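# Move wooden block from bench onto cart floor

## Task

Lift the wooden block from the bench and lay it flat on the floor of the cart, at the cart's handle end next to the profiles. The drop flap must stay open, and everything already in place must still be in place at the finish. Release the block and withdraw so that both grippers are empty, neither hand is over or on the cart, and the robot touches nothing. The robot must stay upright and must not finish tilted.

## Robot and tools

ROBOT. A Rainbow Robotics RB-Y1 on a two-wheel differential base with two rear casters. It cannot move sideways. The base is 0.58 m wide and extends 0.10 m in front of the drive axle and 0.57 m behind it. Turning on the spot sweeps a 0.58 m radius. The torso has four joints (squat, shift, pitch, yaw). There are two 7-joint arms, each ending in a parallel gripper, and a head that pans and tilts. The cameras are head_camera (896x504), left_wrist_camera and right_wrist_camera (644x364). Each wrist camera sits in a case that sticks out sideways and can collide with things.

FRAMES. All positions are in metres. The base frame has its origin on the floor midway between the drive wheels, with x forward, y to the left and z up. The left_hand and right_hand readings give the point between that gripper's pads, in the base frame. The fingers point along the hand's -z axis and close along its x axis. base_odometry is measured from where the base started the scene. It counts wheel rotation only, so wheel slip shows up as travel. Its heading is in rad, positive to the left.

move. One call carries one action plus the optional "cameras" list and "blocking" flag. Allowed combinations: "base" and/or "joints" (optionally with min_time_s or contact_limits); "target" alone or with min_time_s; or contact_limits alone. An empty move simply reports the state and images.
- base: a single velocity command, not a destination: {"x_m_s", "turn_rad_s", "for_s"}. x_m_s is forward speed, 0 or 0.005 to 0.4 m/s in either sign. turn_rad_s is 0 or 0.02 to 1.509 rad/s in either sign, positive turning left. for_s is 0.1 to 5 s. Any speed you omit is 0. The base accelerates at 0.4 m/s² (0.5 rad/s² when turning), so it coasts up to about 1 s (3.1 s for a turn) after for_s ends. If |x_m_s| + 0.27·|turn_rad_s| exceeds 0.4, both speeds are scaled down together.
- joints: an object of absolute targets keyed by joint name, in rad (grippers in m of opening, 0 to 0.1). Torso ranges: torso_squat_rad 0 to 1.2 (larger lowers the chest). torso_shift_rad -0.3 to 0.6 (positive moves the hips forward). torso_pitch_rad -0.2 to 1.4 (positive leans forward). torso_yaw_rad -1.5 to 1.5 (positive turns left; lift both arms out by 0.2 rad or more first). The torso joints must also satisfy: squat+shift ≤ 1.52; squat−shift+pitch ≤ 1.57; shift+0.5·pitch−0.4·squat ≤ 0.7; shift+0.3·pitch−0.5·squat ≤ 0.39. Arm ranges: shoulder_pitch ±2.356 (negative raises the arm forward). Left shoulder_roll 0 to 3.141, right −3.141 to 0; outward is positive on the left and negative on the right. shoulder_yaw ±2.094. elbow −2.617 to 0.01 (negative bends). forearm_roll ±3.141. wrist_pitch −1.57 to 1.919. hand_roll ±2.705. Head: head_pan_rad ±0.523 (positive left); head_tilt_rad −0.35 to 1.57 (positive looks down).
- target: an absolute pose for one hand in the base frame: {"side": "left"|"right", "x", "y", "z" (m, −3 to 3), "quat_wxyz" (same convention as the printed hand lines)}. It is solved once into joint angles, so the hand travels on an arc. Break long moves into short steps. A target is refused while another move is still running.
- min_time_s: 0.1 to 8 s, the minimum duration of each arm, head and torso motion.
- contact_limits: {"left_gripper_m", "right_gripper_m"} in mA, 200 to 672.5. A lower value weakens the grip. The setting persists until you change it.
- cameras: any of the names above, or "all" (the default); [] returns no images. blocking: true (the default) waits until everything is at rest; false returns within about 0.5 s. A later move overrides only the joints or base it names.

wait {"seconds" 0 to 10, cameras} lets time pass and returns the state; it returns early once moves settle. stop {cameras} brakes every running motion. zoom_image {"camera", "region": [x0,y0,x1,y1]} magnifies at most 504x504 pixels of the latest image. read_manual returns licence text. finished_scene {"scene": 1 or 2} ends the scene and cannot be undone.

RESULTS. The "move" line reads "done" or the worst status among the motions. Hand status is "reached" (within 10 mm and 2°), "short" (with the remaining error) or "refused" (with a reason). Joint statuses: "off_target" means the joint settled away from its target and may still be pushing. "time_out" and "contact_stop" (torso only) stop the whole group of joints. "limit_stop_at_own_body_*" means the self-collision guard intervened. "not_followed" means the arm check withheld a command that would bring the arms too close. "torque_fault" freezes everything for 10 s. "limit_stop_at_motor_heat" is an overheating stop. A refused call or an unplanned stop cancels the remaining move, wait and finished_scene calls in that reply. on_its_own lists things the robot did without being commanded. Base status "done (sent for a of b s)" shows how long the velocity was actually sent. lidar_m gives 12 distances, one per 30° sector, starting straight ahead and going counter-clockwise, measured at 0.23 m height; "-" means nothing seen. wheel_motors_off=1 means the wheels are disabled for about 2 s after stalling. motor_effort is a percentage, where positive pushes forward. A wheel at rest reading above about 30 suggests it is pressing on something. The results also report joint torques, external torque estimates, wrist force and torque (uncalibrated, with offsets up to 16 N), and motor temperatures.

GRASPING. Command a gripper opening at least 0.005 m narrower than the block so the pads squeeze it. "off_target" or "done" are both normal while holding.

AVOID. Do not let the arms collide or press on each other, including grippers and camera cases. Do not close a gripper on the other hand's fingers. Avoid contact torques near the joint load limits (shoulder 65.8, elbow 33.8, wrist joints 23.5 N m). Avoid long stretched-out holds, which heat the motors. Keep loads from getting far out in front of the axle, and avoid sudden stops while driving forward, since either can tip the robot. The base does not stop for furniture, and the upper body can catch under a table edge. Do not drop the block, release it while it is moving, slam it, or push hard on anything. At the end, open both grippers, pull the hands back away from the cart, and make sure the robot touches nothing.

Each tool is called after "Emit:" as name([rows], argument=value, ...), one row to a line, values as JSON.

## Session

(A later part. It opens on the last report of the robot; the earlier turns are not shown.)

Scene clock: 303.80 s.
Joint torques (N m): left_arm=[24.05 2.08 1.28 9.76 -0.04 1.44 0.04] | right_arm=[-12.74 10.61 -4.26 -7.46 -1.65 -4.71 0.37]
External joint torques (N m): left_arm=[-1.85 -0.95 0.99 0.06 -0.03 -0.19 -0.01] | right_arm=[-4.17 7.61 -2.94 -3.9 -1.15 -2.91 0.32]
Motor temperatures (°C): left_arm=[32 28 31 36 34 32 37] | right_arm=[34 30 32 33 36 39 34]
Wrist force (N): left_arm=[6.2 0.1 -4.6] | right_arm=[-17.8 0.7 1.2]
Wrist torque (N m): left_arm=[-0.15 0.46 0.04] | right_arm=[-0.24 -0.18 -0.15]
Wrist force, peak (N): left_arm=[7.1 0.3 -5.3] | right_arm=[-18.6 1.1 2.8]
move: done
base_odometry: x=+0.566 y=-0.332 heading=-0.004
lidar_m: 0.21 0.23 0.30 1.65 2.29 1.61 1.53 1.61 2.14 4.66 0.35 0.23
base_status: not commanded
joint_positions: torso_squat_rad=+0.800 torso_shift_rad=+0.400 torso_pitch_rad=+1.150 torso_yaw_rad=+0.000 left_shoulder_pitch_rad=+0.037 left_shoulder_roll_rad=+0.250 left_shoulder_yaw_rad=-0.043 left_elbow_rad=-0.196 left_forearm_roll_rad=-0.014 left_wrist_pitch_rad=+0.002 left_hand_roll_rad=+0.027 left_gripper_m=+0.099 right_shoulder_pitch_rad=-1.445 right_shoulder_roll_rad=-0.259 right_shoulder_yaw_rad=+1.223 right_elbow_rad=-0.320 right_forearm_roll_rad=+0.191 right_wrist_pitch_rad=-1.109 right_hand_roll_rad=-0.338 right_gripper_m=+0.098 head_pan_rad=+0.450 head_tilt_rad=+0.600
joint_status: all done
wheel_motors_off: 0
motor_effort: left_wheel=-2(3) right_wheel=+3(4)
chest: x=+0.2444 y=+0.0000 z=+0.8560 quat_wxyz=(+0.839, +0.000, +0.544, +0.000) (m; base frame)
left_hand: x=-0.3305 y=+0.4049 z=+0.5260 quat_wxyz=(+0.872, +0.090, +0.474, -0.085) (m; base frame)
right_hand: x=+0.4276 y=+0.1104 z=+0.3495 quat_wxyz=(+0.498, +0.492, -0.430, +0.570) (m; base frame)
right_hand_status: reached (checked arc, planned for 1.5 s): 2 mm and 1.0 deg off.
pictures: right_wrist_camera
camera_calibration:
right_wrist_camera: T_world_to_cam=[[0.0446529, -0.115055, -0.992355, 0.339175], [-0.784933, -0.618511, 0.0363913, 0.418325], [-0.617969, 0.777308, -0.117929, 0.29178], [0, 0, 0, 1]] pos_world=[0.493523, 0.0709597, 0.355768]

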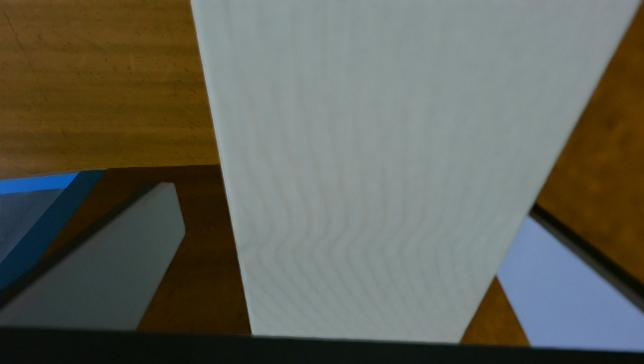

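Emit:
move(joints={"torso_squat_rad":0.814,"torso_shift_rad":0.41}, min_time_s=2, cameras=["right_wrist_camera","head_camera"])

Scene clock: 308.40 s.
Joint torques (N m): left_arm=[23.92 2.24 0.83 9.76 -0.06 1.4 -0.08] | right_arm=[-8.79 5.07 -2.44 -0.98 -0.06 2.57 0.27]
External joint torques (N m): left_arm=[-1.96 -0.79 0.54 0.06 -0.05 -0.22 -0.12] | right_arm=[-0.16 2.03 -1.11 2.6 0.45 4.37 0.22]
Motor temperatures (°C): left_arm=[32 28 31 36 34 32 37] | right_arm=[34 30 32 33 36 39 34]
Wrist force (N): left_arm=[6.4 0.6 -5.1] | right_arm=[13.5 4.0 14.6]
Wrist torque (N m): left_arm=[-0.16 0.47 0.05] | right_arm=[-0.16 -0.33 -0.27]
Wrist force, peak (N): left_arm=[6.8 1.0 -5.7] | right_arm=[14.0 3.6 14.4]
move: done
base_odometry: x=+0.566 y=-0.332 heading=-0.004
lidar_m: 0.21 0.22 0.29 1.65 2.29 1.62 1.54 1.60 2.13 4.66 0.33 0.22
base_status: not commanded
joint_positions: torso_squat_rad=+0.814 torso_shift_rad=+0.410 torso_pitch_rad=+1.149 torso_yaw_rad=+0.000 left_shoulder_pitch_rad=+0.037 left_shoulder_roll_rad=+0.250 left_shoulder_yaw_rad=-0.043 left_elbow_rad=-0.196 left_forearm_roll_rad=-0.014 left_wrist_pitch_rad=+0.002 left_hand_roll_rad=+0.027 left_gripper_m=+0.099 right_shoulder_pitch_rad=-1.446 right_shoulder_roll_rad=-0.257 right_shoulder_yaw_rad=+1.222 right_elbow_rad=-0.322 right_forearm_roll_rad=+0.190 right_wrist_pitch_rad=-1.111 right_hand_roll_rad=-0.338 right_gripper_m=+0.098 head_pan_rad=+0.450 head_tilt_rad=+0.600
joint_status: all done
wheel_motors_off: 0
motor_effort: left_wheel=-2(3) right_wheel=+0(4)
chest: x=+0.2458 y=+0.0000 z=+0.8480 quat_wxyz=(+0.839, +0.000, +0.543, +0.000) (m; base frame)
left_hand: x=-0.3288 y=+0.4050 z=+0.5173 quat_wxyz=(+0.872, +0.090, +0.474, -0.085) (m; base frame)
right_hand: x=+0.4295 y=+0.1118 z=+0.3431 quat_wxyz=(+0.496, +0.493, -0.431, +0.570) (m; base frame)
pictures: head_camera, right_wrist_camera
camera_calibration:
head_camera: T_world_to_cam=[[0.149696, -0.899276, -0.410967, 0.307506], [-0.975916, -0.201094, 0.084553, 0.40147], [-0.15868, 0.388412, -0.907721, 0.840346], [0, 0, 0, 1]] pos_world=[0.479115, 0.0308657, 0.855229]
right_wrist_camera: T_world_to_cam=[[0.0457165, -0.109952, -0.992885, 0.332112], [-0.784491, -0.61929, 0.0324586, 0.422142], [-0.618452, 0.777426, -0.114568, 0.290144], [0, 0, 0, 1]] pos_world=[0.495424, 0.0723796, 0.349288]

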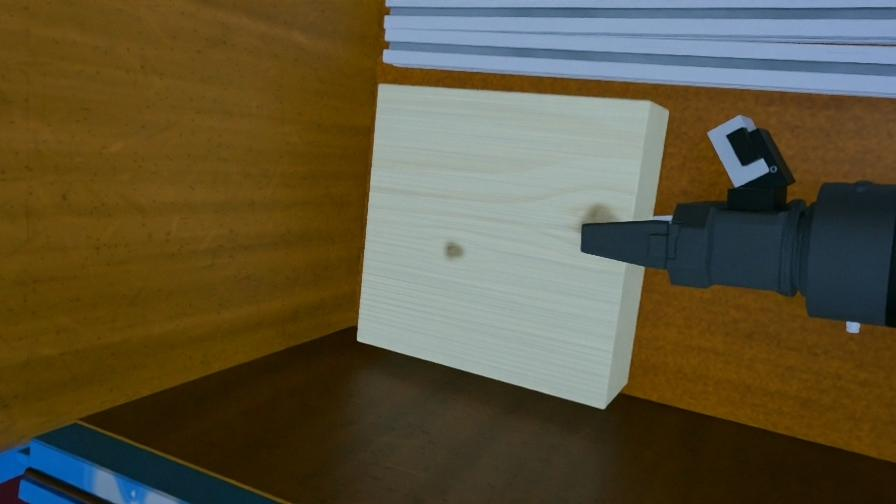

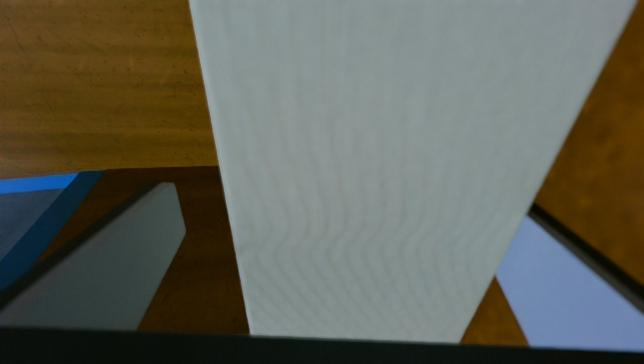

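Emit:
move(target={"side":"right","x":0.433,"y":0.078,"z":0.347,"quat_wxyz":[0.4930,0.4978,-0.4327,0.5672]}, min_time_s=3, cameras=["right_wrist_camera","head_camera"])

Scene clock: 313.67 s.
Joint torques (N m): left_arm=[24.02 2.24 1.12 9.75 -0.14 1.57 0.07] | right_arm=[-8 0.26 -0.78 -6.3 -1.32 -4.19 -0.27]
External joint torques (N m): left_arm=[-1.87 -0.8 0.83 0.05 -0.13 -0.05 0.03] | right_arm=[0.13 -0.74 0.86 -2.75 -0.8 -2.39 -0.32]
Motor temperatures (°C): left_arm=[32 28 31 36 34 32 37] | right_arm=[34 30 32 33 35 38 34]
Wrist force (N): left_arm=[6.3 0.5 -4.9] | right_arm=[-17.4 0.7 -4.9]
Wrist torque (N m): left_arm=[-0.21 0.48 0.07] | right_arm=[-0.23 -0.52 -0.15]
Wrist force, peak (N): left_arm=[6.9 0.4 -5.7] | right_arm=[13.8 4.2 14.6]
move: done
base_odometry: x=+0.566 y=-0.332 heading=-0.004
lidar_m: 0.21 0.23 0.31 1.66 2.28 1.63 1.54 1.61 2.14 4.65 0.34 0.24
base_status: not commanded
joint_positions: torso_squat_rad=+0.814 torso_shift_rad=+0.410 torso_pitch_rad=+1.150 torso_yaw_rad=+0.000 left_shoulder_pitch_rad=+0.037 left_shoulder_roll_rad=+0.250 left_shoulder_yaw_rad=-0.043 left_elbow_rad=-0.196 left_forearm_roll_rad=-0.014 left_wrist_pitch_rad=+0.002 left_hand_roll_rad=+0.027 left_gripper_m=+0.099 right_shoulder_pitch_rad=-1.413 right_shoulder_roll_rad=-0.374 right_shoulder_yaw_rad=+1.223 right_elbow_rad=-0.439 right_forearm_roll_rad=+0.190 right_wrist_pitch_rad=-1.142 right_hand_roll_rad=-0.347 right_gripper_m=+0.098 head_pan_rad=+0.450 head_tilt_rad=+0.600
joint_status: all done
wheel_motors_off: 0
motor_effort: left_wheel=-2(4) right_wheel=+2(5)
chest: x=+0.2461 y=+0.0000 z=+0.8476 quat_wxyz=(+0.839, +0.000, +0.544, +0.000) (m; base frame)
left_hand: x=-0.3289 y=+0.4050 z=+0.5176 quat_wxyz=(+0.872, +0.090, +0.474, -0.085) (m; base frame)
right_hand: x=+0.4328 y=+0.0781 z=+0.3462 quat_wxyz=(+0.489, +0.503, -0.435, +0.565) (m; base frame)
right_hand_status: reached (checked arc, planned for 3.0 s): 1 mm and 0.8 deg off.
pictures: head_camera, right_wrist_camera
camera_calibration:
head_camera: T_world_to_cam=[[0.149385, -0.899213, -0.411219, 0.307577], [-0.975816, -0.201193, 0.0854622, 0.400994], [-0.159583, 0.388507, -0.907521, 0.840111], [0, 0, 0, 1]] pos_world=[0.479417, 0.0308652, 0.85463]
right_wrist_camera: T_world_to_cam=[[0.0402586, -0.0856562, -0.995511, 0.332651], [-0.779578, -0.625907, 0.0223283, 0.405622], [-0.62501, 0.775179, -0.0919738, 0.313993], [0, 0, 0, 1]] pos_world=[0.49907, 0.0389742, 0.35098]

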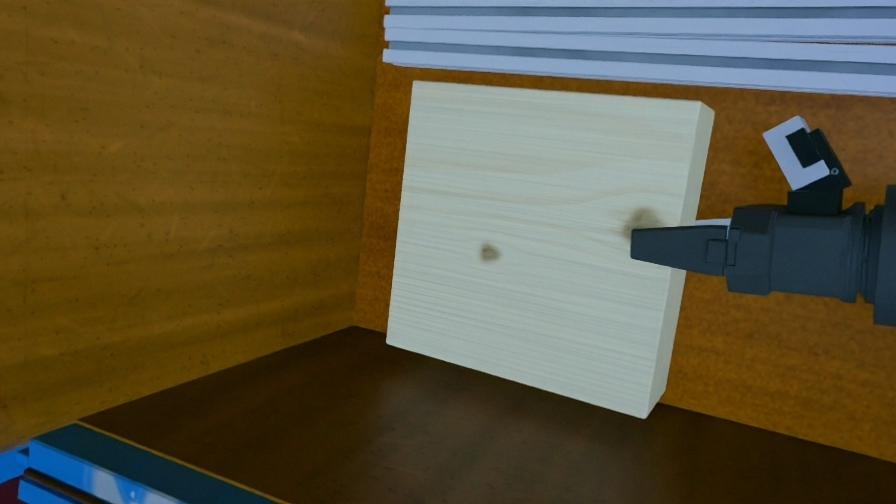

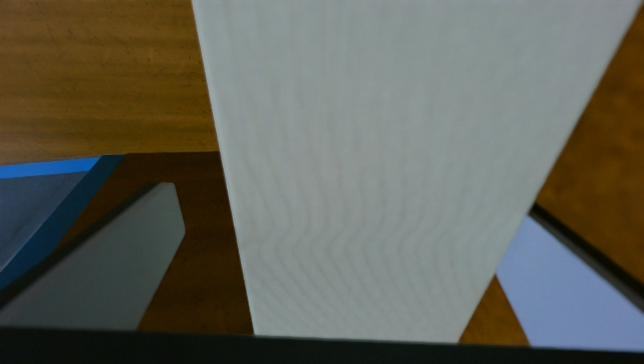

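Emit:
move(target={"side":"right","x":0.433,"y":0.076,"z":0.350,"quat_wxyz":[0.5625,0.3883,-0.3375,0.6471]}, min_time_s=3, cameras=["right_wrist_camera","head_camera"])

Scene clock: 329.47 s.
Joint torques (N m): left_arm=[23.71 2.23 1.14 9.7 0 1.44 0.03] | right_arm=[-1.59 -16.09 0.5 15.74 2.55 12.35 0.48]
External joint torques (N m): left_arm=[-2.16 -0.82 0.85 0.01 0.01 -0.19 -0.02] | right_arm=[6.85 -16.74 2.4 19.47 3.1 14.11 0.43]
External joint torques when the fault began: right_arm=[7.88 -34.12 3.38 32.41 4.11 25 0.76]
Motor temperatures (°C): left_arm=[32 28 31 36 34 32 37] | right_arm=[34 30 32 33 36 40 34]
Wrist force (N): left_arm=[6.0 1.0 -5.2] | right_arm=[50.2 8.3 9.4]
Wrist torque (N m): left_arm=[-0.26 0.46 0.04] | right_arm=[-0.10 -1.47 -0.31]
Wrist force, peak (N): left_arm=[7.2 0.5 -5.5] | right_arm=[85.4 21.3 9.8]
move: torque_fault
TORQUE FAULT: right_wrist_pitch_rad reached its load limit. The robot stopped for 10 seconds, dropped its targets and accepts commands again. The stop added 9.4 s to the call.
base_odometry: x=+0.566 y=-0.332 heading=-0.004
lidar_m: 0.21 0.22 0.29 1.67 2.28 1.62 1.52 1.61 2.12 4.65 0.34 0.24
base_status: not commanded
joint_positions: torso_squat_rad=+0.814 torso_shift_rad=+0.409 torso_pitch_rad=+1.148 torso_yaw_rad=+0.000 left_shoulder_pitch_rad=+0.037 left_shoulder_roll_rad=+0.250 left_shoulder_yaw_rad=-0.043 left_elbow_rad=-0.196 left_forearm_roll_rad=-0.014 left_wrist_pitch_rad=+0.002 left_hand_roll_rad=+0.027 left_gripper_m=+0.099 right_shoulder_pitch_rad=-1.423 right_shoulder_roll_rad=-0.406 right_shoulder_yaw_rad=+1.248 right_elbow_rad=-0.500 right_forearm_roll_rad=+0.207 right_wrist_pitch_rad=-1.068 right_hand_roll_rad=-0.390 right_gripper_m=+0.097 head_pan_rad=+0.450 head_tilt_rad=+0.600
joint_status: right_shoulder_pitch_rad torque_fault (moved -0.010 of -0.047); right_shoulder_roll_rad torque_fault (moved -0.032 of -0.385); right_shoulder_yaw_rad torque_fault (moved +0.025 of +0.200); right_elbow_rad torque_fault (moved -0.061 of -0.899); right_forearm_roll_rad torque_fault (moved +0.017 of +0.131); right_wrist_pitch_rad torque_fault (moved +0.074 of +0.864); right_hand_roll_rad torque_fault (moved -0.043 of -0.321)
wheel_motors_off: 0
on_its_own: right_shoulder_pitch_rad is held at -1.421, not at your -1.460, since a torque_fault; right_shoulder_roll_rad is held at -0.410, not at your -0.759, since a torque_fault; right_shoulder_yaw_rad is held at +1.248, not at your +1.423, since a torque_fault; right_elbow_rad is held at -0.495, not at your -1.337, since a torque_fault; right_forearm_roll_rad is held at +0.208, not at your +0.321, since a torque_fault; right_wrist_pitch_rad is held at -1.065, not at your -0.278, since a torque_fault; right_hand_roll_rad is held at -0.390, not at your -0.668, since a torque_fault
motor_effort: left_wheel=+2(5) right_wheel=+1(11)
chest: x=+0.2454 y=+0.0000 z=+0.8483 quat_wxyz=(+0.840, +0.000, +0.543, +0.000) (m; base frame)
left_hand: x=-0.3289 y=+0.4050 z=+0.5172 quat_wxyz=(+0.872, +0.090, +0.474, -0.085) (m; base frame)
right_hand: x=+0.4355 y=+0.0766 z=+0.3395 quat_wxyz=(+0.498, +0.494, -0.414, +0.580) (m; base frame)
right_hand_status: short (checked arc, planned for 3.0 s): torque_fault, 11 mm and 18.4 deg off.
pictures: head_camera, right_wrist_camera
camera_calibration:
head_camera: T_world_to_cam=[[0.150209, -0.899165, -0.411022, 0.307568], [-0.975985, -0.201205, 0.0834864, 0.401985], [-0.157768, 0.388611, -0.907794, 0.840354], [0, 0, 0, 1]] pos_world=[0.478713, 0.030865, 0.855726]
right_wrist_camera: T_world_to_cam=[[0.0404521, -0.137742, -0.989642, 0.327629], [-0.768219, -0.637614, 0.0573441, 0.391028], [-0.638908, 0.757941, -0.131609, 0.337064], [0, 0, 0, 1]] pos_world=[0.502494, 0.0389785, 0.346173]

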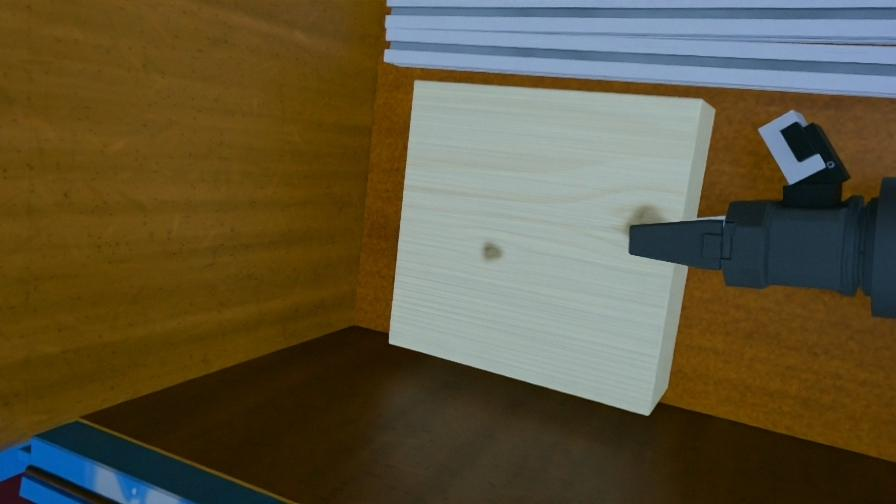

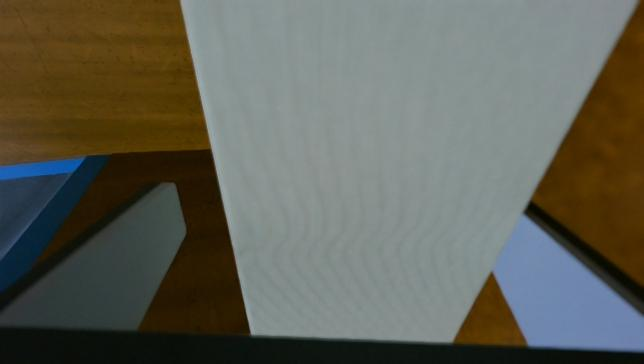

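Emit:
move(target={"side":"right","x":0.434,"y":0.077,"z":0.354,"quat_wxyz":[0.4930,0.4978,-0.4327,0.5672]}, min_time_s=1.5, cameras=[])

Emit:
move(target={"side":"right","x":0.433,"y":0.074,"z":0.367,"quat_wxyz":[0.5292,0.4439,-0.3856,0.6088]}, min_time_s=3, cameras=["right_wrist_camera","head_camera"])

Scene clock: 333.10 s.
Joint torques (N m): left_arm=[23.99 2.29 1.02 9.7 -0.07 1.48 0.04] | right_arm=[-8.79 0.2 -5.17 -7.18 -1.81 -4.15 0.43]
External joint torques (N m): left_arm=[-1.9 -0.75 0.74 0 -0.06 -0.14 -0.01] | right_arm=[-0.78 -0.13 -3.14 -3.05 -1.29 -2.36 0.38]
Motor temperatures (°C): left_arm=[32 28 31 36 34 32 37] | right_arm=[34 30 32 33 36 40 34]
Wrist force (N): left_arm=[6.6 0.7 -5.0] | right_arm=[-16.2 3.9 -4.7]
Wrist torque (N m): left_arm=[-0.23 0.56 0.07] | right_arm=[-0.36 -0.31 -0.22]
Wrist force, peak (N): left_arm=[6.5 0.7 -6.3] | right_arm=[50.5 8.0 9.2]
move: done
base_odometry: x=+0.566 y=-0.332 heading=-0.004
lidar_m: 0.21 0.22 0.30 1.67 2.28 1.60 1.53 1.60 2.14 4.66 0.35 0.22
base_status: not commanded
joint_positions: torso_squat_rad=+0.814 torso_shift_rad=+0.410 torso_pitch_rad=+1.150 torso_yaw_rad=+0.000 left_shoulder_pitch_rad=+0.037 left_shoulder_roll_rad=+0.250 left_shoulder_yaw_rad=-0.043 left_elbow_rad=-0.196 left_forearm_roll_rad=-0.014 left_wrist_pitch_rad=+0.002 left_hand_roll_rad=+0.027 left_gripper_m=+0.099 right_shoulder_pitch_rad=-1.396 right_shoulder_roll_rad=-0.446 right_shoulder_yaw_rad=+1.230 right_elbow_rad=-0.590 right_forearm_roll_rad=+0.190 right_wrist_pitch_rad=-1.066 right_hand_roll_rad=-0.369 right_gripper_m=+0.098 head_pan_rad=+0.450 head_tilt_rad=+0.600
joint_status: all done
wheel_motors_off: 0
motor_effort: left_wheel=+1(4) right_wheel=+1(3)
chest: x=+0.2461 y=+0.0000 z=+0.8476 quat_wxyz=(+0.839, +0.000, +0.544, +0.000) (m; base frame)
left_hand: x=-0.3289 y=+0.4049 z=+0.5176 quat_wxyz=(+0.872, +0.090, +0.474, -0.085) (m; base frame)
right_hand: x=+0.4339 y=+0.0767 z=+0.3523 quat_wxyz=(+0.489, +0.503, -0.433, +0.565) (m; base frame)
right_hand_status: reached (checked arc, planned for 1.5 s): 2 mm and 0.8 deg off.
pictures: none
No camera images: "cameras" was empty.

Scene clock: 336.43 s.
Joint torques (N m): left_arm=[23.77 2.29 1.08 9.78 -0.18 1.52 0.11] | right_arm=[-6.49 -2.87 -2.68 -7.36 -0.22 -1.67 -0.17]
External joint torques (N m): left_arm=[-2.12 -0.75 0.8 0.09 -0.16 -0.11 0.07] | right_arm=[1.24 -1.04 0.9 -1.06 0.14 -0.08 -0.22]
Motor temperatures (°C): left_arm=[32 28 31 36 34 32 37] | right_arm=[34 30 32 32 35 40 34]
Wrist force (N): left_arm=[6.2 0.7 -5.6] | right_arm=[-4.9 3.3 -0.1]
Wrist torque (N m): left_arm=[-0.26 0.48 0.00] | right_arm=[-0.43 -0.15 -0.10]
Wrist force, peak (N): left_arm=[6.8 1.0 -5.9] | right_arm=[39.9 13.3 1.6]
move: done
base_odometry: x=+0.566 y=-0.332 heading=-0.004
lidar_m: 0.21 0.22 0.31 1.66 2.28 1.62 1.54 1.59 2.12 4.67 0.34 0.23
base_status: not commanded
joint_positions: torso_squat_rad=+0.814 torso_shift_rad=+0.410 torso_pitch_rad=+1.150 torso_yaw_rad=+0.000 left_shoulder_pitch_rad=+0.037 left_shoulder_roll_rad=+0.250 left_shoulder_yaw_rad=-0.043 left_elbow_rad=-0.196 left_forearm_roll_rad=-0.014 left_wrist_pitch_rad=+0.002 left_hand_roll_rad=+0.027 left_gripper_m=+0.099 right_shoulder_pitch_rad=-1.379 right_shoulder_roll_rad=-0.725 right_shoulder_yaw_rad=+1.303 right_elbow_rad=-1.215 right_forearm_roll_rad=+0.255 right_wrist_pitch_rad=-0.541 right_hand_roll_rad=-0.526 right_gripper_m=+0.098 head_pan_rad=+0.450 head_tilt_rad=+0.600
joint_status: all done
wheel_motors_off: 0
motor_effort: left_wheel=+0(2) right_wheel=+2(3)
chest: x=+0.2460 y=+0.0000 z=+0.8476 quat_wxyz=(+0.839, +0.000, +0.544, +0.000) (m; base frame)
left_hand: x=-0.3289 y=+0.4049 z=+0.5176 quat_wxyz=(+0.872, +0.090, +0.474, -0.085) (m; base frame)
right_hand: x=+0.4332 y=+0.0741 z=+0.3672 quat_wxyz=(+0.530, +0.445, -0.387, +0.609) (m; base frame)
right_hand_status: reached (checked arc, planned for 3.0 s): 0 mm and 0.1 deg off.
pictures: head_camera, right_wrist_camera
camera_calibration:
head_camera: T_world_to_cam=[[0.149401, -0.899247, -0.411138, 0.307502], [-0.975813, -0.201203, 0.0854803, 0.400977], [-0.15959, 0.388423, -0.907556, 0.840147], [0, 0, 0, 1]] pos_world=[0.479417, 0.0308654, 0.854631]
right_wrist_camera: T_world_to_cam=[[0.0677519, -0.271842, -0.959954, 0.342054], [-0.784205, -0.609333, 0.117205, 0.36896], [-0.616792, 0.744859, -0.254464, 0.377659], [0, 0, 0, 1]] pos_world=[0.499103, 0.036501, 0.381213]

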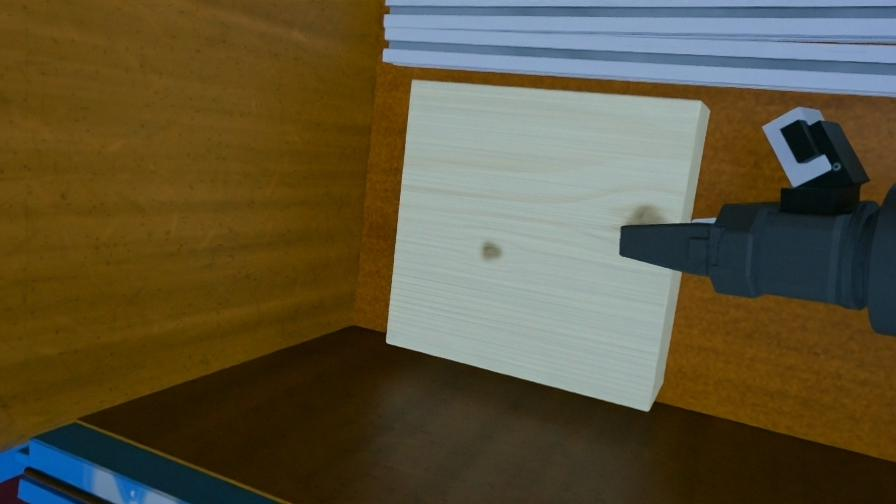

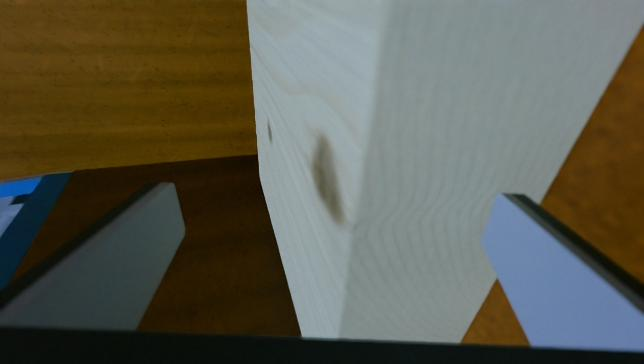

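Emit:
move(target={"side":"right","x":0.439,"y":0.034,"z":0.372,"quat_wxyz":[0.5292,0.4439,-0.3856,0.6088]}, min_time_s=4, cameras=["right_wrist_camera","head_camera"])

Scene clock: 341.87 s.
Joint torques (N m): left_arm=[24.1 2.26 1.01 9.89 -0.05 1.54 0] | right_arm=[-5.67 -5.61 -5.55 -7.04 -0.87 -1.83 0.27]
External joint torques (N m): left_arm=[-1.8 -0.78 0.72 0.2 -0.04 -0.09 -0.05] | right_arm=[1.54 -1.65 -1.83 -1.08 -0.48 -0.23 0.22]
Motor temperatures (°C): left_arm=[32 28 31 36 34 32 37] | right_arm=[34 30 32 32 35 40 34]
Wrist force (N): left_arm=[6.0 1.1 -5.5] | right_arm=[-4.6 3.3 -0.2]
Wrist torque (N m): left_arm=[-0.25 0.40 0.04] | right_arm=[-0.44 -0.11 -0.10]
Wrist force, peak (N): left_arm=[7.3 0.8 -5.7] | right_arm=[-5.6 3.7 -0.6]
move: done
base_odometry: x=+0.566 y=-0.332 heading=-0.004
lidar_m: 0.22 0.23 0.31 1.67 2.28 1.61 1.53 1.61 2.14 4.65 0.33 0.23
base_status: not commanded
joint_positions: torso_squat_rad=+0.814 torso_shift_rad=+0.410 torso_pitch_rad=+1.150 torso_yaw_rad=+0.000 left_shoulder_pitch_rad=+0.037 left_shoulder_roll_rad=+0.250 left_shoulder_yaw_rad=-0.043 left_elbow_rad=-0.196 left_forearm_roll_rad=-0.014 left_wrist_pitch_rad=+0.002 left_hand_roll_rad=+0.027 left_gripper_m=+0.099 right_shoulder_pitch_rad=-1.351 right_shoulder_roll_rad=-0.836 right_shoulder_yaw_rad=+1.287 right_elbow_rad=-1.276 right_forearm_roll_rad=+0.243 right_wrist_pitch_rad=-0.592 right_hand_roll_rad=-0.515 right_gripper_m=+0.098 head_pan_rad=+0.450 head_tilt_rad=+0.600
joint_status: all done
wheel_motors_off: 0
motor_effort: left_wheel=-1(2) right_wheel=+1(4)
chest: x=+0.2460 y=+0.0000 z=+0.8476 quat_wxyz=(+0.839, +0.000, +0.544, +0.000) (m; base frame)
left_hand: x=-0.3289 y=+0.4049 z=+0.5176 quat_wxyz=(+0.872, +0.090, +0.474, -0.085) (m; base frame)
right_hand: x=+0.4389 y=+0.0343 z=+0.3720 quat_wxyz=(+0.530, +0.445, -0.386, +0.610) (m; base frame)
right_hand_status: reached (checked arc, planned for 4.0 s): 0 mm and 0.0 deg off.
pictures: head_camera, right_wrist_camera
camera_calibration:
head_camera: T_world_to_cam=[[0.149401, -0.899247, -0.411138, 0.307502], [-0.975813, -0.201203, 0.0854803, 0.400977], [-0.15959, 0.388423, -0.907556, 0.840147], [0, 0, 0, 1]] pos_world=[0.479417, 0.0308654, 0.854631]
right_wrist_camera: T_world_to_cam=[[0.0677017, -0.27382, -0.959395, 0.335374], [-0.783638, -0.609766, 0.118734, 0.347779], [-0.617518, 0.74378, -0.255858, 0.412896], [0, 0, 0, 1]] pos_world=[0.504799, -0.00320784, 0.386106]

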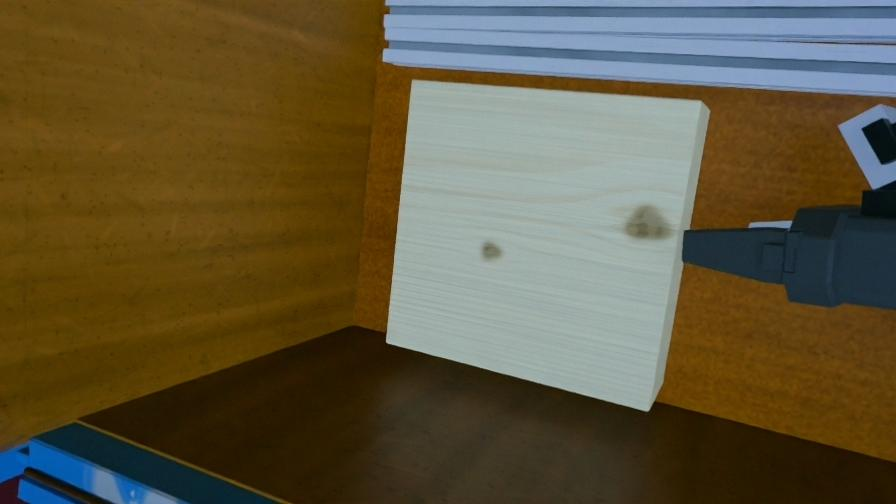

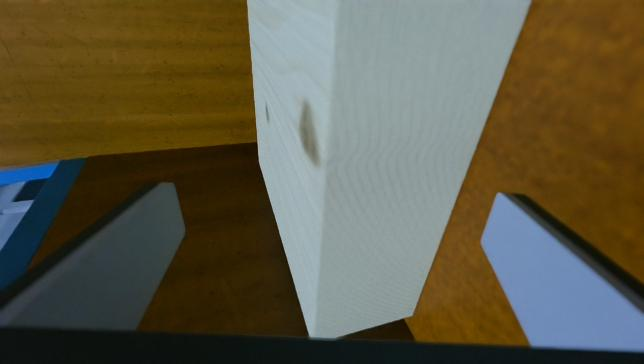

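Emit:
move(target={"side":"right","x":0.43,"y":-0.03,"z":0.47,"quat_wxyz":[0.5292,0.4439,-0.3856,0.6088]}, min_time_s=2.5, cameras=["head_camera"])

Emit:
move(joints={"torso_squat_rad":0.7,"torso_shift_rad":0.3,"torso_pitch_rad":0.8,"head_pan_rad":0.2,"head_tilt_rad":0.5}, min_time_s=3, cameras=["head_camera","right_wrist_camera"])

Scene clock: 346.40 s.
Joint torques (N m): left_arm=[23.97 1.95 0.94 9.7 -0.02 1.55 0.17] | right_arm=[-4.06 -10.17 -5.91 -7.86 -0.75 -1.36 -0.27]
External joint torques (N m): left_arm=[-1.92 -1.08 0.66 0.01 -0.01 -0.08 0.12] | right_arm=[1.4 -1.6 -1.53 -1.22 -0.44 0.2 -0.32]
Motor temperatures (°C): left_arm=[32 28 31 36 34 32 37] | right_arm=[34 30 32 32 35 39 34]
Wrist force (N): left_arm=[6.3 0.4 -4.7] | right_arm=[-5.0 3.2 -0.5]
Wrist torque (N m): left_arm=[-0.15 0.49 0.09] | right_arm=[-0.43 -0.17 -0.11]
Wrist force, peak (N): left_arm=[7.5 1.1 -5.7] | right_arm=[-5.6 3.7 -0.6]
move: done
base_odometry: x=+0.566 y=-0.332 heading=-0.004
lidar_m: 0.21 0.21 0.29 1.66 2.28 1.60 1.54 1.60 2.13 4.67 0.34 0.24
base_status: not commanded
joint_positions: torso_squat_rad=+0.814 torso_shift_rad=+0.410 torso_pitch_rad=+1.150 torso_yaw_rad=+0.000 left_shoulder_pitch_rad=+0.037 left_shoulder_roll_rad=+0.250 left_shoulder_yaw_rad=-0.043 left_elbow_rad=-0.196 left_forearm_roll_rad=-0.014 left_wrist_pitch_rad=+0.002 left_hand_roll_rad=+0.027 left_gripper_m=+0.099 right_shoulder_pitch_rad=-1.272 right_shoulder_roll_rad=-1.265 right_shoulder_yaw_rad=+1.245 right_elbow_rad=-1.847 right_forearm_roll_rad=+0.213 right_wrist_pitch_rad=-0.458 right_hand_roll_rad=-0.561 right_gripper_m=+0.098 head_pan_rad=+0.450 head_tilt_rad=+0.600
joint_status: all done
wheel_motors_off: 0
motor_effort: left_wheel=-1(1) right_wheel=+2(4)
chest: x=+0.2460 y=+0.0000 z=+0.8476 quat_wxyz=(+0.839, +0.000, +0.544, +0.000) (m; base frame)
left_hand: x=-0.3289 y=+0.4049 z=+0.5176 quat_wxyz=(+0.872, +0.090, +0.474, -0.085) (m; base frame)
right_hand: x=+0.4297 y=-0.0295 z=+0.4701 quat_wxyz=(+0.528, +0.448, -0.387, +0.609) (m; base frame)
right_hand_status: reached (checked arc, planned for 2.5 s): 1 mm and 0.4 deg off.
pictures: head_camera
camera_calibration:
head_camera: T_world_to_cam=[[0.149401, -0.899247, -0.411138, 0.307502], [-0.975813, -0.201203, 0.0854803, 0.400977], [-0.15959, 0.388423, -0.907556, 0.840147], [0, 0, 0, 1]] pos_world=[0.479417, 0.0308654, 0.854631]

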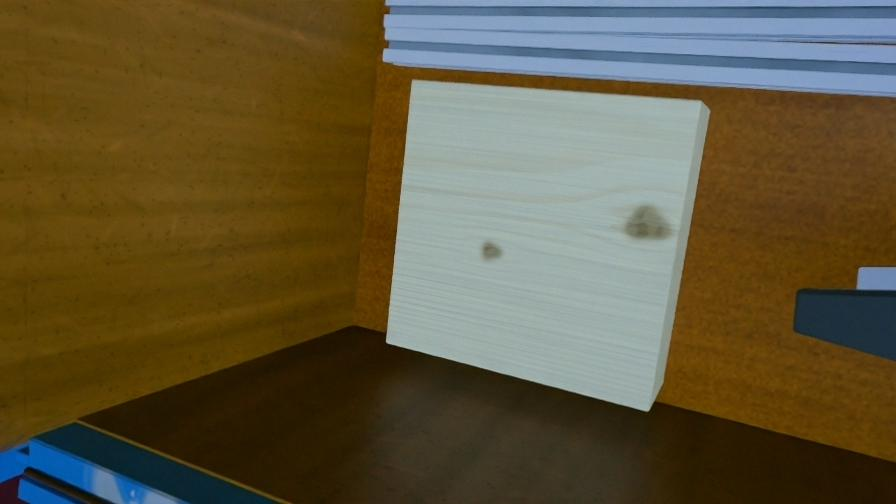

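Scene clock: 349.70 s.
Joint torques (N m): left_arm=[18.09 3.84 1.16 7.46 -0.09 1.01 -0.08] | right_arm=[-9.78 -11.38 -8.3 -5.77 -0.9 -1.04 -0.25]
External joint torques (N m): left_arm=[-1.77 -1.26 0.7 -0.01 -0.1 -0.13 -0.11] | right_arm=[1.01 -1.68 -0.64 -0.82 -0.33 0.06 -0.29]
Motor temperatures (°C): left_arm=[32 28 31 36 34 32 37] | right_arm=[34 30 32 32 35 39 34]
Wrist force (N): left_arm=[4.8 0.4 -7.0] | right_arm=[-4.5 5.0 -0.8]
Wrist torque (N m): left_arm=[-0.20 0.44 0.05] | right_arm=[-0.49 -0.11 -0.13]
Wrist force, peak (N): left_arm=[5.8 0.2 -7.2] | right_arm=[-4.6 5.8 -1.1]
move: done
base_odometry: x=+0.566 y=-0.332 heading=-0.004
lidar_m: 0.21 0.22 0.31 1.66 2.29 1.60 1.54 1.60 2.13 4.67 0.33 0.23
base_status: not commanded
joint_positions: torso_squat_rad=+0.700 torso_shift_rad=+0.300 torso_pitch_rad=+0.800 torso_yaw_rad=+0.000 left_shoulder_pitch_rad=+0.037 left_shoulder_roll_rad=+0.250 left_shoulder_yaw_rad=-0.043 left_elbow_rad=-0.196 left_forearm_roll_rad=-0.014 left_wrist_pitch_rad=+0.002 left_hand_roll_rad=+0.027 left_gripper_m=+0.099 right_shoulder_pitch_rad=-1.272 right_shoulder_roll_rad=-1.265 right_shoulder_yaw_rad=+1.245 right_elbow_rad=-1.847 right_forearm_roll_rad=+0.212 right_wrist_pitch_rad=-0.458 right_hand_roll_rad=-0.561 right_gripper_m=+0.098 head_pan_rad=+0.200 head_tilt_rad=+0.500
joint_status: all done
wheel_motors_off: 0
motor_effort: left_wheel=-1(2) right_wheel=+1(3)
chest: x=+0.1522 y=+0.0000 z=+1.0075 quat_wxyz=(+0.921, +0.000, +0.389, +0.000) (m; base frame)
left_hand: x=-0.2746 y=+0.4050 z=+0.5003 quat_wxyz=(+0.941, +0.103, +0.315, -0.068) (m; base frame)
right_hand: x=+0.4542 y=-0.0295 z=+0.7159 quat_wxyz=(+0.453, +0.335, -0.473, +0.678) (m; base frame)
pictures: head_camera, right_wrist_camera
camera_calibration:
head_camera: T_world_to_cam=[[0.119352, -0.978599, -0.16763, 0.151542], [-0.944144, -0.0596342, -0.324093, 0.711912], [0.307161, 0.196948, -0.931055, 0.902702], [0, 0, 0, 1]] pos_world=[0.376786, 0.0129679, 1.09659]
right_wrist_camera: T_world_to_cam=[[0.392478, -0.268027, -0.879842, 0.442406], [-0.773898, -0.613174, -0.158428, 0.473916], [-0.497033, 0.743088, -0.448083, 0.640637], [0, 0, 0, 1]] pos_world=[0.511545, -0.0668804, 0.751388]

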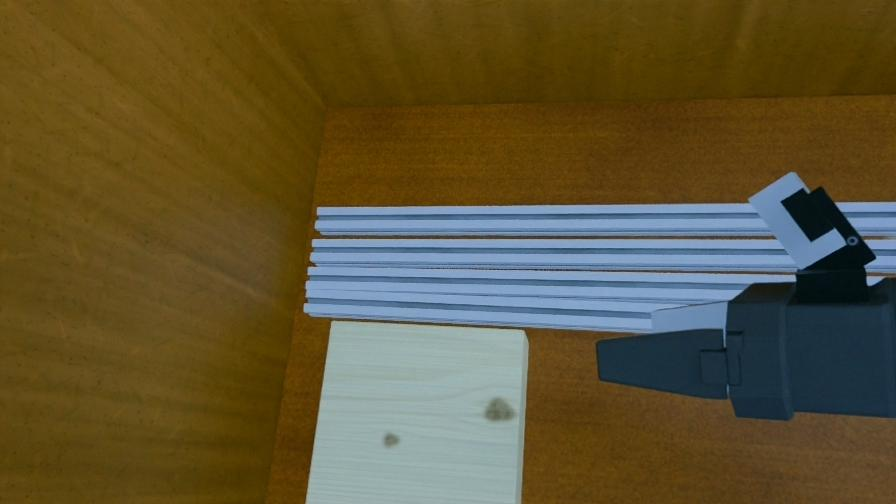

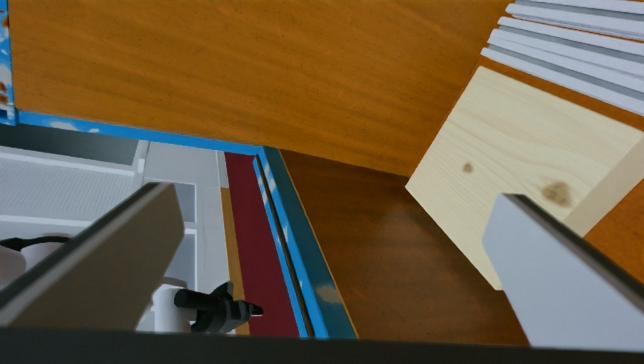

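Emit:
move(target={"side":"right","x":0.42,"y":-0.05,"z":0.84,"quat_wxyz":[0.5,0.5,-0.5,0.5]}, min_time_s=2, cameras=[])

Emit:
move(base={"x_m_s":-0.2,"for_s":2.8}, cameras=["head_camera"])

Emit:
move(joints={"torso_squat_rad":0.3,"torso_shift_rad":0.0,"torso_pitch_rad":0.0,"head_pan_rad":0.0,"head_tilt_rad":0.7}, cameras=["head_camera"])

Scene clock: 353.43 s.
Joint torques (N m): left_arm=[18.03 4.01 1.09 7.4 -0.03 1.03 -0.09] | right_arm=[-6.82 -13.04 -8.66 -6.01 -0.86 -1.91 -0.34]
External joint torques (N m): left_arm=[-1.84 -1.08 0.63 -0.07 -0.03 -0.11 -0.12] | right_arm=[1.22 -1.85 -1.51 -0.85 -0.37 -0.29 -0.39]
Motor temperatures (°C): left_arm=[32 28 31 36 34 32 37] | right_arm=[34 30 32 32 35 39 34]
Wrist force (N): left_arm=[4.0 0.2 -6.6] | right_arm=[-5.7 3.2 1.4]
Wrist torque (N m): left_arm=[-0.24 0.37 0.05] | right_arm=[-0.43 -0.24 -0.14]
Wrist force, peak (N): left_arm=[5.2 -0.1 -7.4] | right_arm=[-4.9 5.7 -0.6]
move: done
base_odometry: x=+0.566 y=-0.332 heading=-0.004
lidar_m: 0.20 0.22 0.30 1.67 2.27 1.61 1.54 1.61 2.14 4.67 0.34 0.23
base_status: not commanded
joint_positions: torso_squat_rad=+0.700 torso_shift_rad=+0.300 torso_pitch_rad=+0.800 torso_yaw_rad=+0.000 left_shoulder_pitch_rad=+0.037 left_shoulder_roll_rad=+0.250 left_shoulder_yaw_rad=-0.043 left_elbow_rad=-0.196 left_forearm_roll_rad=-0.014 left_wrist_pitch_rad=+0.002 left_hand_roll_rad=+0.027 left_gripper_m=+0.099 right_shoulder_pitch_rad=-1.063 right_shoulder_roll_rad=-1.487 right_shoulder_yaw_rad=+1.058 right_elbow_rad=-2.123 right_forearm_roll_rad=-0.213 right_wrist_pitch_rad=-0.663 right_hand_roll_rad=-0.569 right_gripper_m=+0.098 head_pan_rad=+0.200 head_tilt_rad=+0.500
joint_status: all done
wheel_motors_off: 0
motor_effort: left_wheel=-1(2) right_wheel=+1(2)
chest: x=+0.1522 y=+0.0000 z=+1.0075 quat_wxyz=(+0.921, +0.000, +0.389, +0.000) (m; base frame)
left_hand: x=-0.2746 y=+0.4050 z=+0.5003 quat_wxyz=(+0.941, +0.103, +0.315, -0.068) (m; base frame)
right_hand: x=+0.4202 y=-0.0494 z=+0.8396 quat_wxyz=(+0.499, +0.502, -0.496, +0.503) (m; base frame)
right_hand_status: reached (checked arc, planned for 2.0 s): 1 mm and 0.7 deg off.
pictures: none
No camera images: "cameras" was empty.

Scene clock: 357.23 s.
Joint torques (N m): left_arm=[17.86 3.58 1.18 7.41 -0.06 1.03 0.04] | right_arm=[-7.94 -12.8 -7.78 -5.67 -0.8 -1.72 -0.3]
External joint torques (N m): left_arm=[-2 -1.52 0.72 -0.06 -0.06 -0.1 0] | right_arm=[0.1 -1.62 -0.63 -0.51 -0.31 -0.09 -0.35]
Motor temperatures (°C): left_arm=[32 28 31 36 34 32 37] | right_arm=[34 30 32 32 35 38 34]
Wrist force (N): left_arm=[4.5 0.4 -6.5] | right_arm=[-5.2 3.2 1.4]
Wrist torque (N m): left_arm=[-0.18 0.39 0.06] | right_arm=[-0.46 -0.13 -0.12]
Wrist force, peak (N): left_arm=[5.0 0.4 -7.4] | right_arm=[-6.2 3.3 1.6]
move: done
base_odometry: x=+0.006 y=-0.329 heading=-0.005
lidar_m: 0.77 0.80 1.86 4.49 1.45 1.03 0.98 1.03 1.37 3.36 2.34 0.83
base_status: done (sent for 2.8 of 2.8 s)
joint_positions: torso_squat_rad=+0.700 torso_shift_rad=+0.300 torso_pitch_rad=+0.800 torso_yaw_rad=+0.000 left_shoulder_pitch_rad=+0.037 left_shoulder_roll_rad=+0.250 left_shoulder_yaw_rad=-0.043 left_elbow_rad=-0.196 left_forearm_roll_rad=-0.014 left_wrist_pitch_rad=+0.002 left_hand_roll_rad=+0.027 left_gripper_m=+0.099 right_shoulder_pitch_rad=-1.062 right_shoulder_roll_rad=-1.487 right_shoulder_yaw_rad=+1.058 right_elbow_rad=-2.123 right_forearm_roll_rad=-0.213 right_wrist_pitch_rad=-0.663 right_hand_roll_rad=-0.569 right_gripper_m=+0.098 head_pan_rad=+0.200 head_tilt_rad=+0.500
joint_status: not commanded
wheel_motors_off: 0
motor_effort: left_wheel=-15(27) right_wheel=+13(33)
chest: x=+0.1522 y=+0.0000 z=+1.0076 quat_wxyz=(+0.921, +0.000, +0.389, +0.000) (m; base frame)
left_hand: x=-0.2747 y=+0.4050 z=+0.5003 quat_wxyz=(+0.941, +0.103, +0.315, -0.068) (m; base frame)
right_hand: x=+0.4202 y=-0.0494 z=+0.8396 quat_wxyz=(+0.499, +0.502, -0.496, +0.503) (m; base frame)
pictures: head_camera
camera_calibration:
head_camera: T_world_to_cam=[[0.119381, -0.978597, -0.16762, 0.151537], [-0.94414, -0.0596644, -0.324099, 0.71195], [0.307161, 0.196948, -0.931055, 0.902794], [0, 0, 0, 1]] pos_world=[0.376786, 0.0129678, 1.09669]

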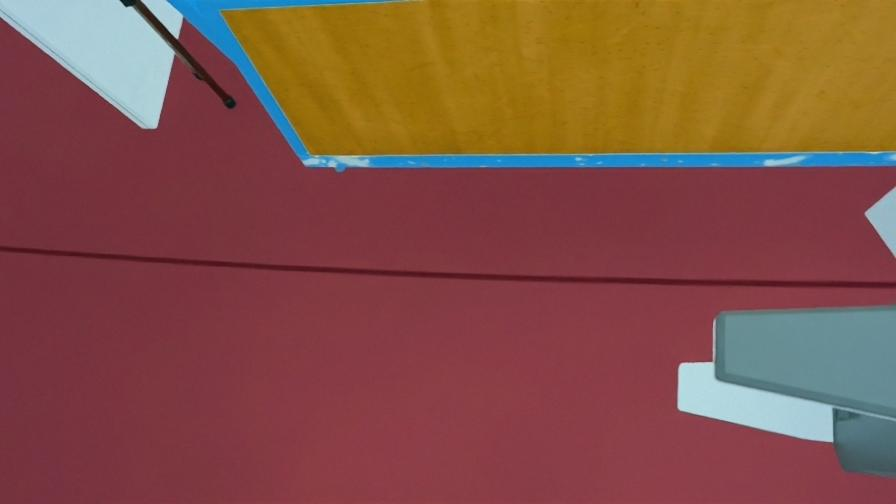

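Scene clock: 360.73 s.
Joint torques (N m): left_arm=[-1.84 5.23 1.23 -0.55 -0.04 -0.72 -0.02] | right_arm=[-13.44 -9.58 -10.19 0.48 -1.4 -0.44 -0.31]
External joint torques (N m): left_arm=[-0.52 -1.98 0.59 -0.13 -0.07 -0.34 -0.01] | right_arm=[-0.17 -1.18 -0.22 -0.09 -0.25 -0.05 -0.34]
Motor temperatures (°C): left_arm=[32 28 31 36 34 32 37] | right_arm=[34 30 32 32 35 38 34]
Wrist force (N): left_arm=[0.3 0.3 -7.9] | right_arm=[-3.6 7.2 1.8]
Wrist torque (N m): left_arm=[-0.26 0.20 0.07] | right_arm=[-0.59 -0.08 -0.09]
Wrist force, peak (N): left_arm=[5.0 -0.3 -7.4] | right_arm=[-3.4 7.8 1.5]
move: done
base_odometry: x=+0.006 y=-0.329 heading=-0.005
lidar_m: 0.78 0.80 1.87 4.50 1.46 1.03 0.97 1.02 1.37 3.37 2.34 0.82
base_status: not commanded
joint_positions: torso_squat_rad=+0.300 torso_shift_rad=+0.000 torso_pitch_rad=+0.000 torso_yaw_rad=+0.000 left_shoulder_pitch_rad=+0.037 left_shoulder_roll_rad=+0.250 left_shoulder_yaw_rad=-0.043 left_elbow_rad=-0.196 left_forearm_roll_rad=-0.014 left_wrist_pitch_rad=+0.002 left_hand_roll_rad=+0.027 left_gripper_m=+0.099 right_shoulder_pitch_rad=-1.062 right_shoulder_roll_rad=-1.487 right_shoulder_yaw_rad=+1.057 right_elbow_rad=-2.123 right_forearm_roll_rad=-0.213 right_wrist_pitch_rad=-0.663 right_hand_roll_rad=-0.569 right_gripper_m=+0.098 head_pan_rad=+0.000 head_tilt_rad=+0.700
joint_status: all done
wheel_motors_off: 0
motor_effort: left_wheel=-15(18) right_wheel=+17(20)
chest: x=-0.2280 y=+0.0001 z=+1.2587 quat_wxyz=(+1.000, +0.000, +0.000, +0.000) (m; base frame)
left_hand: x=-0.1613 y=+0.4050 z=+0.5991 quat_wxyz=(+0.989, +0.121, -0.076, -0.023) (m; base frame)
right_hand: x=+0.0792 y=-0.0494 z=+1.3340 quat_wxyz=(+0.267, +0.267, -0.651, +0.659) (m; base frame)
pictures: head_camera
camera_calibration:
head_camera: T_world_to_cam=[[-0.00122162, -0.999502, -0.0315224, 0.0448362], [-0.59945, 0.0259629, -0.799991, 1.09507], [0.800411, 0.0179188, -0.599183, 0.984114], [0, 0, 0, 1]] pos_world=[-0.131205, -0.00125137, 1.46712]

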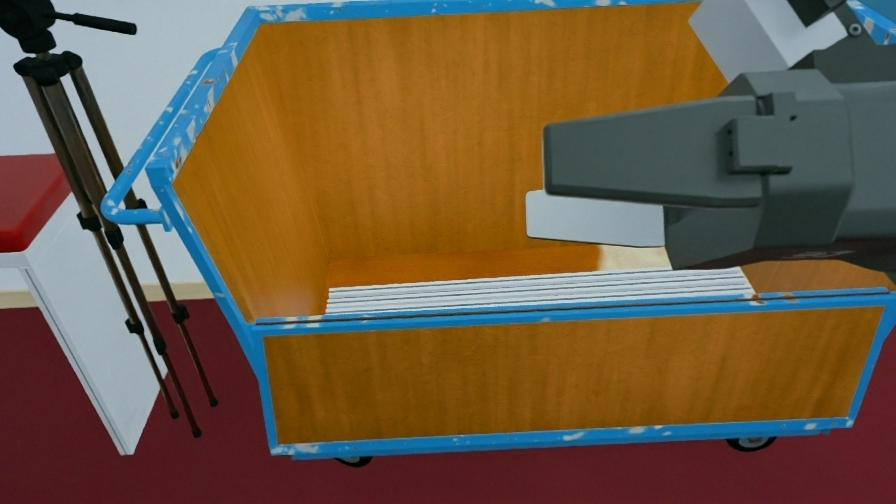

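Emit:
finished_scene(scene=2)

The scene is finished: the task was done.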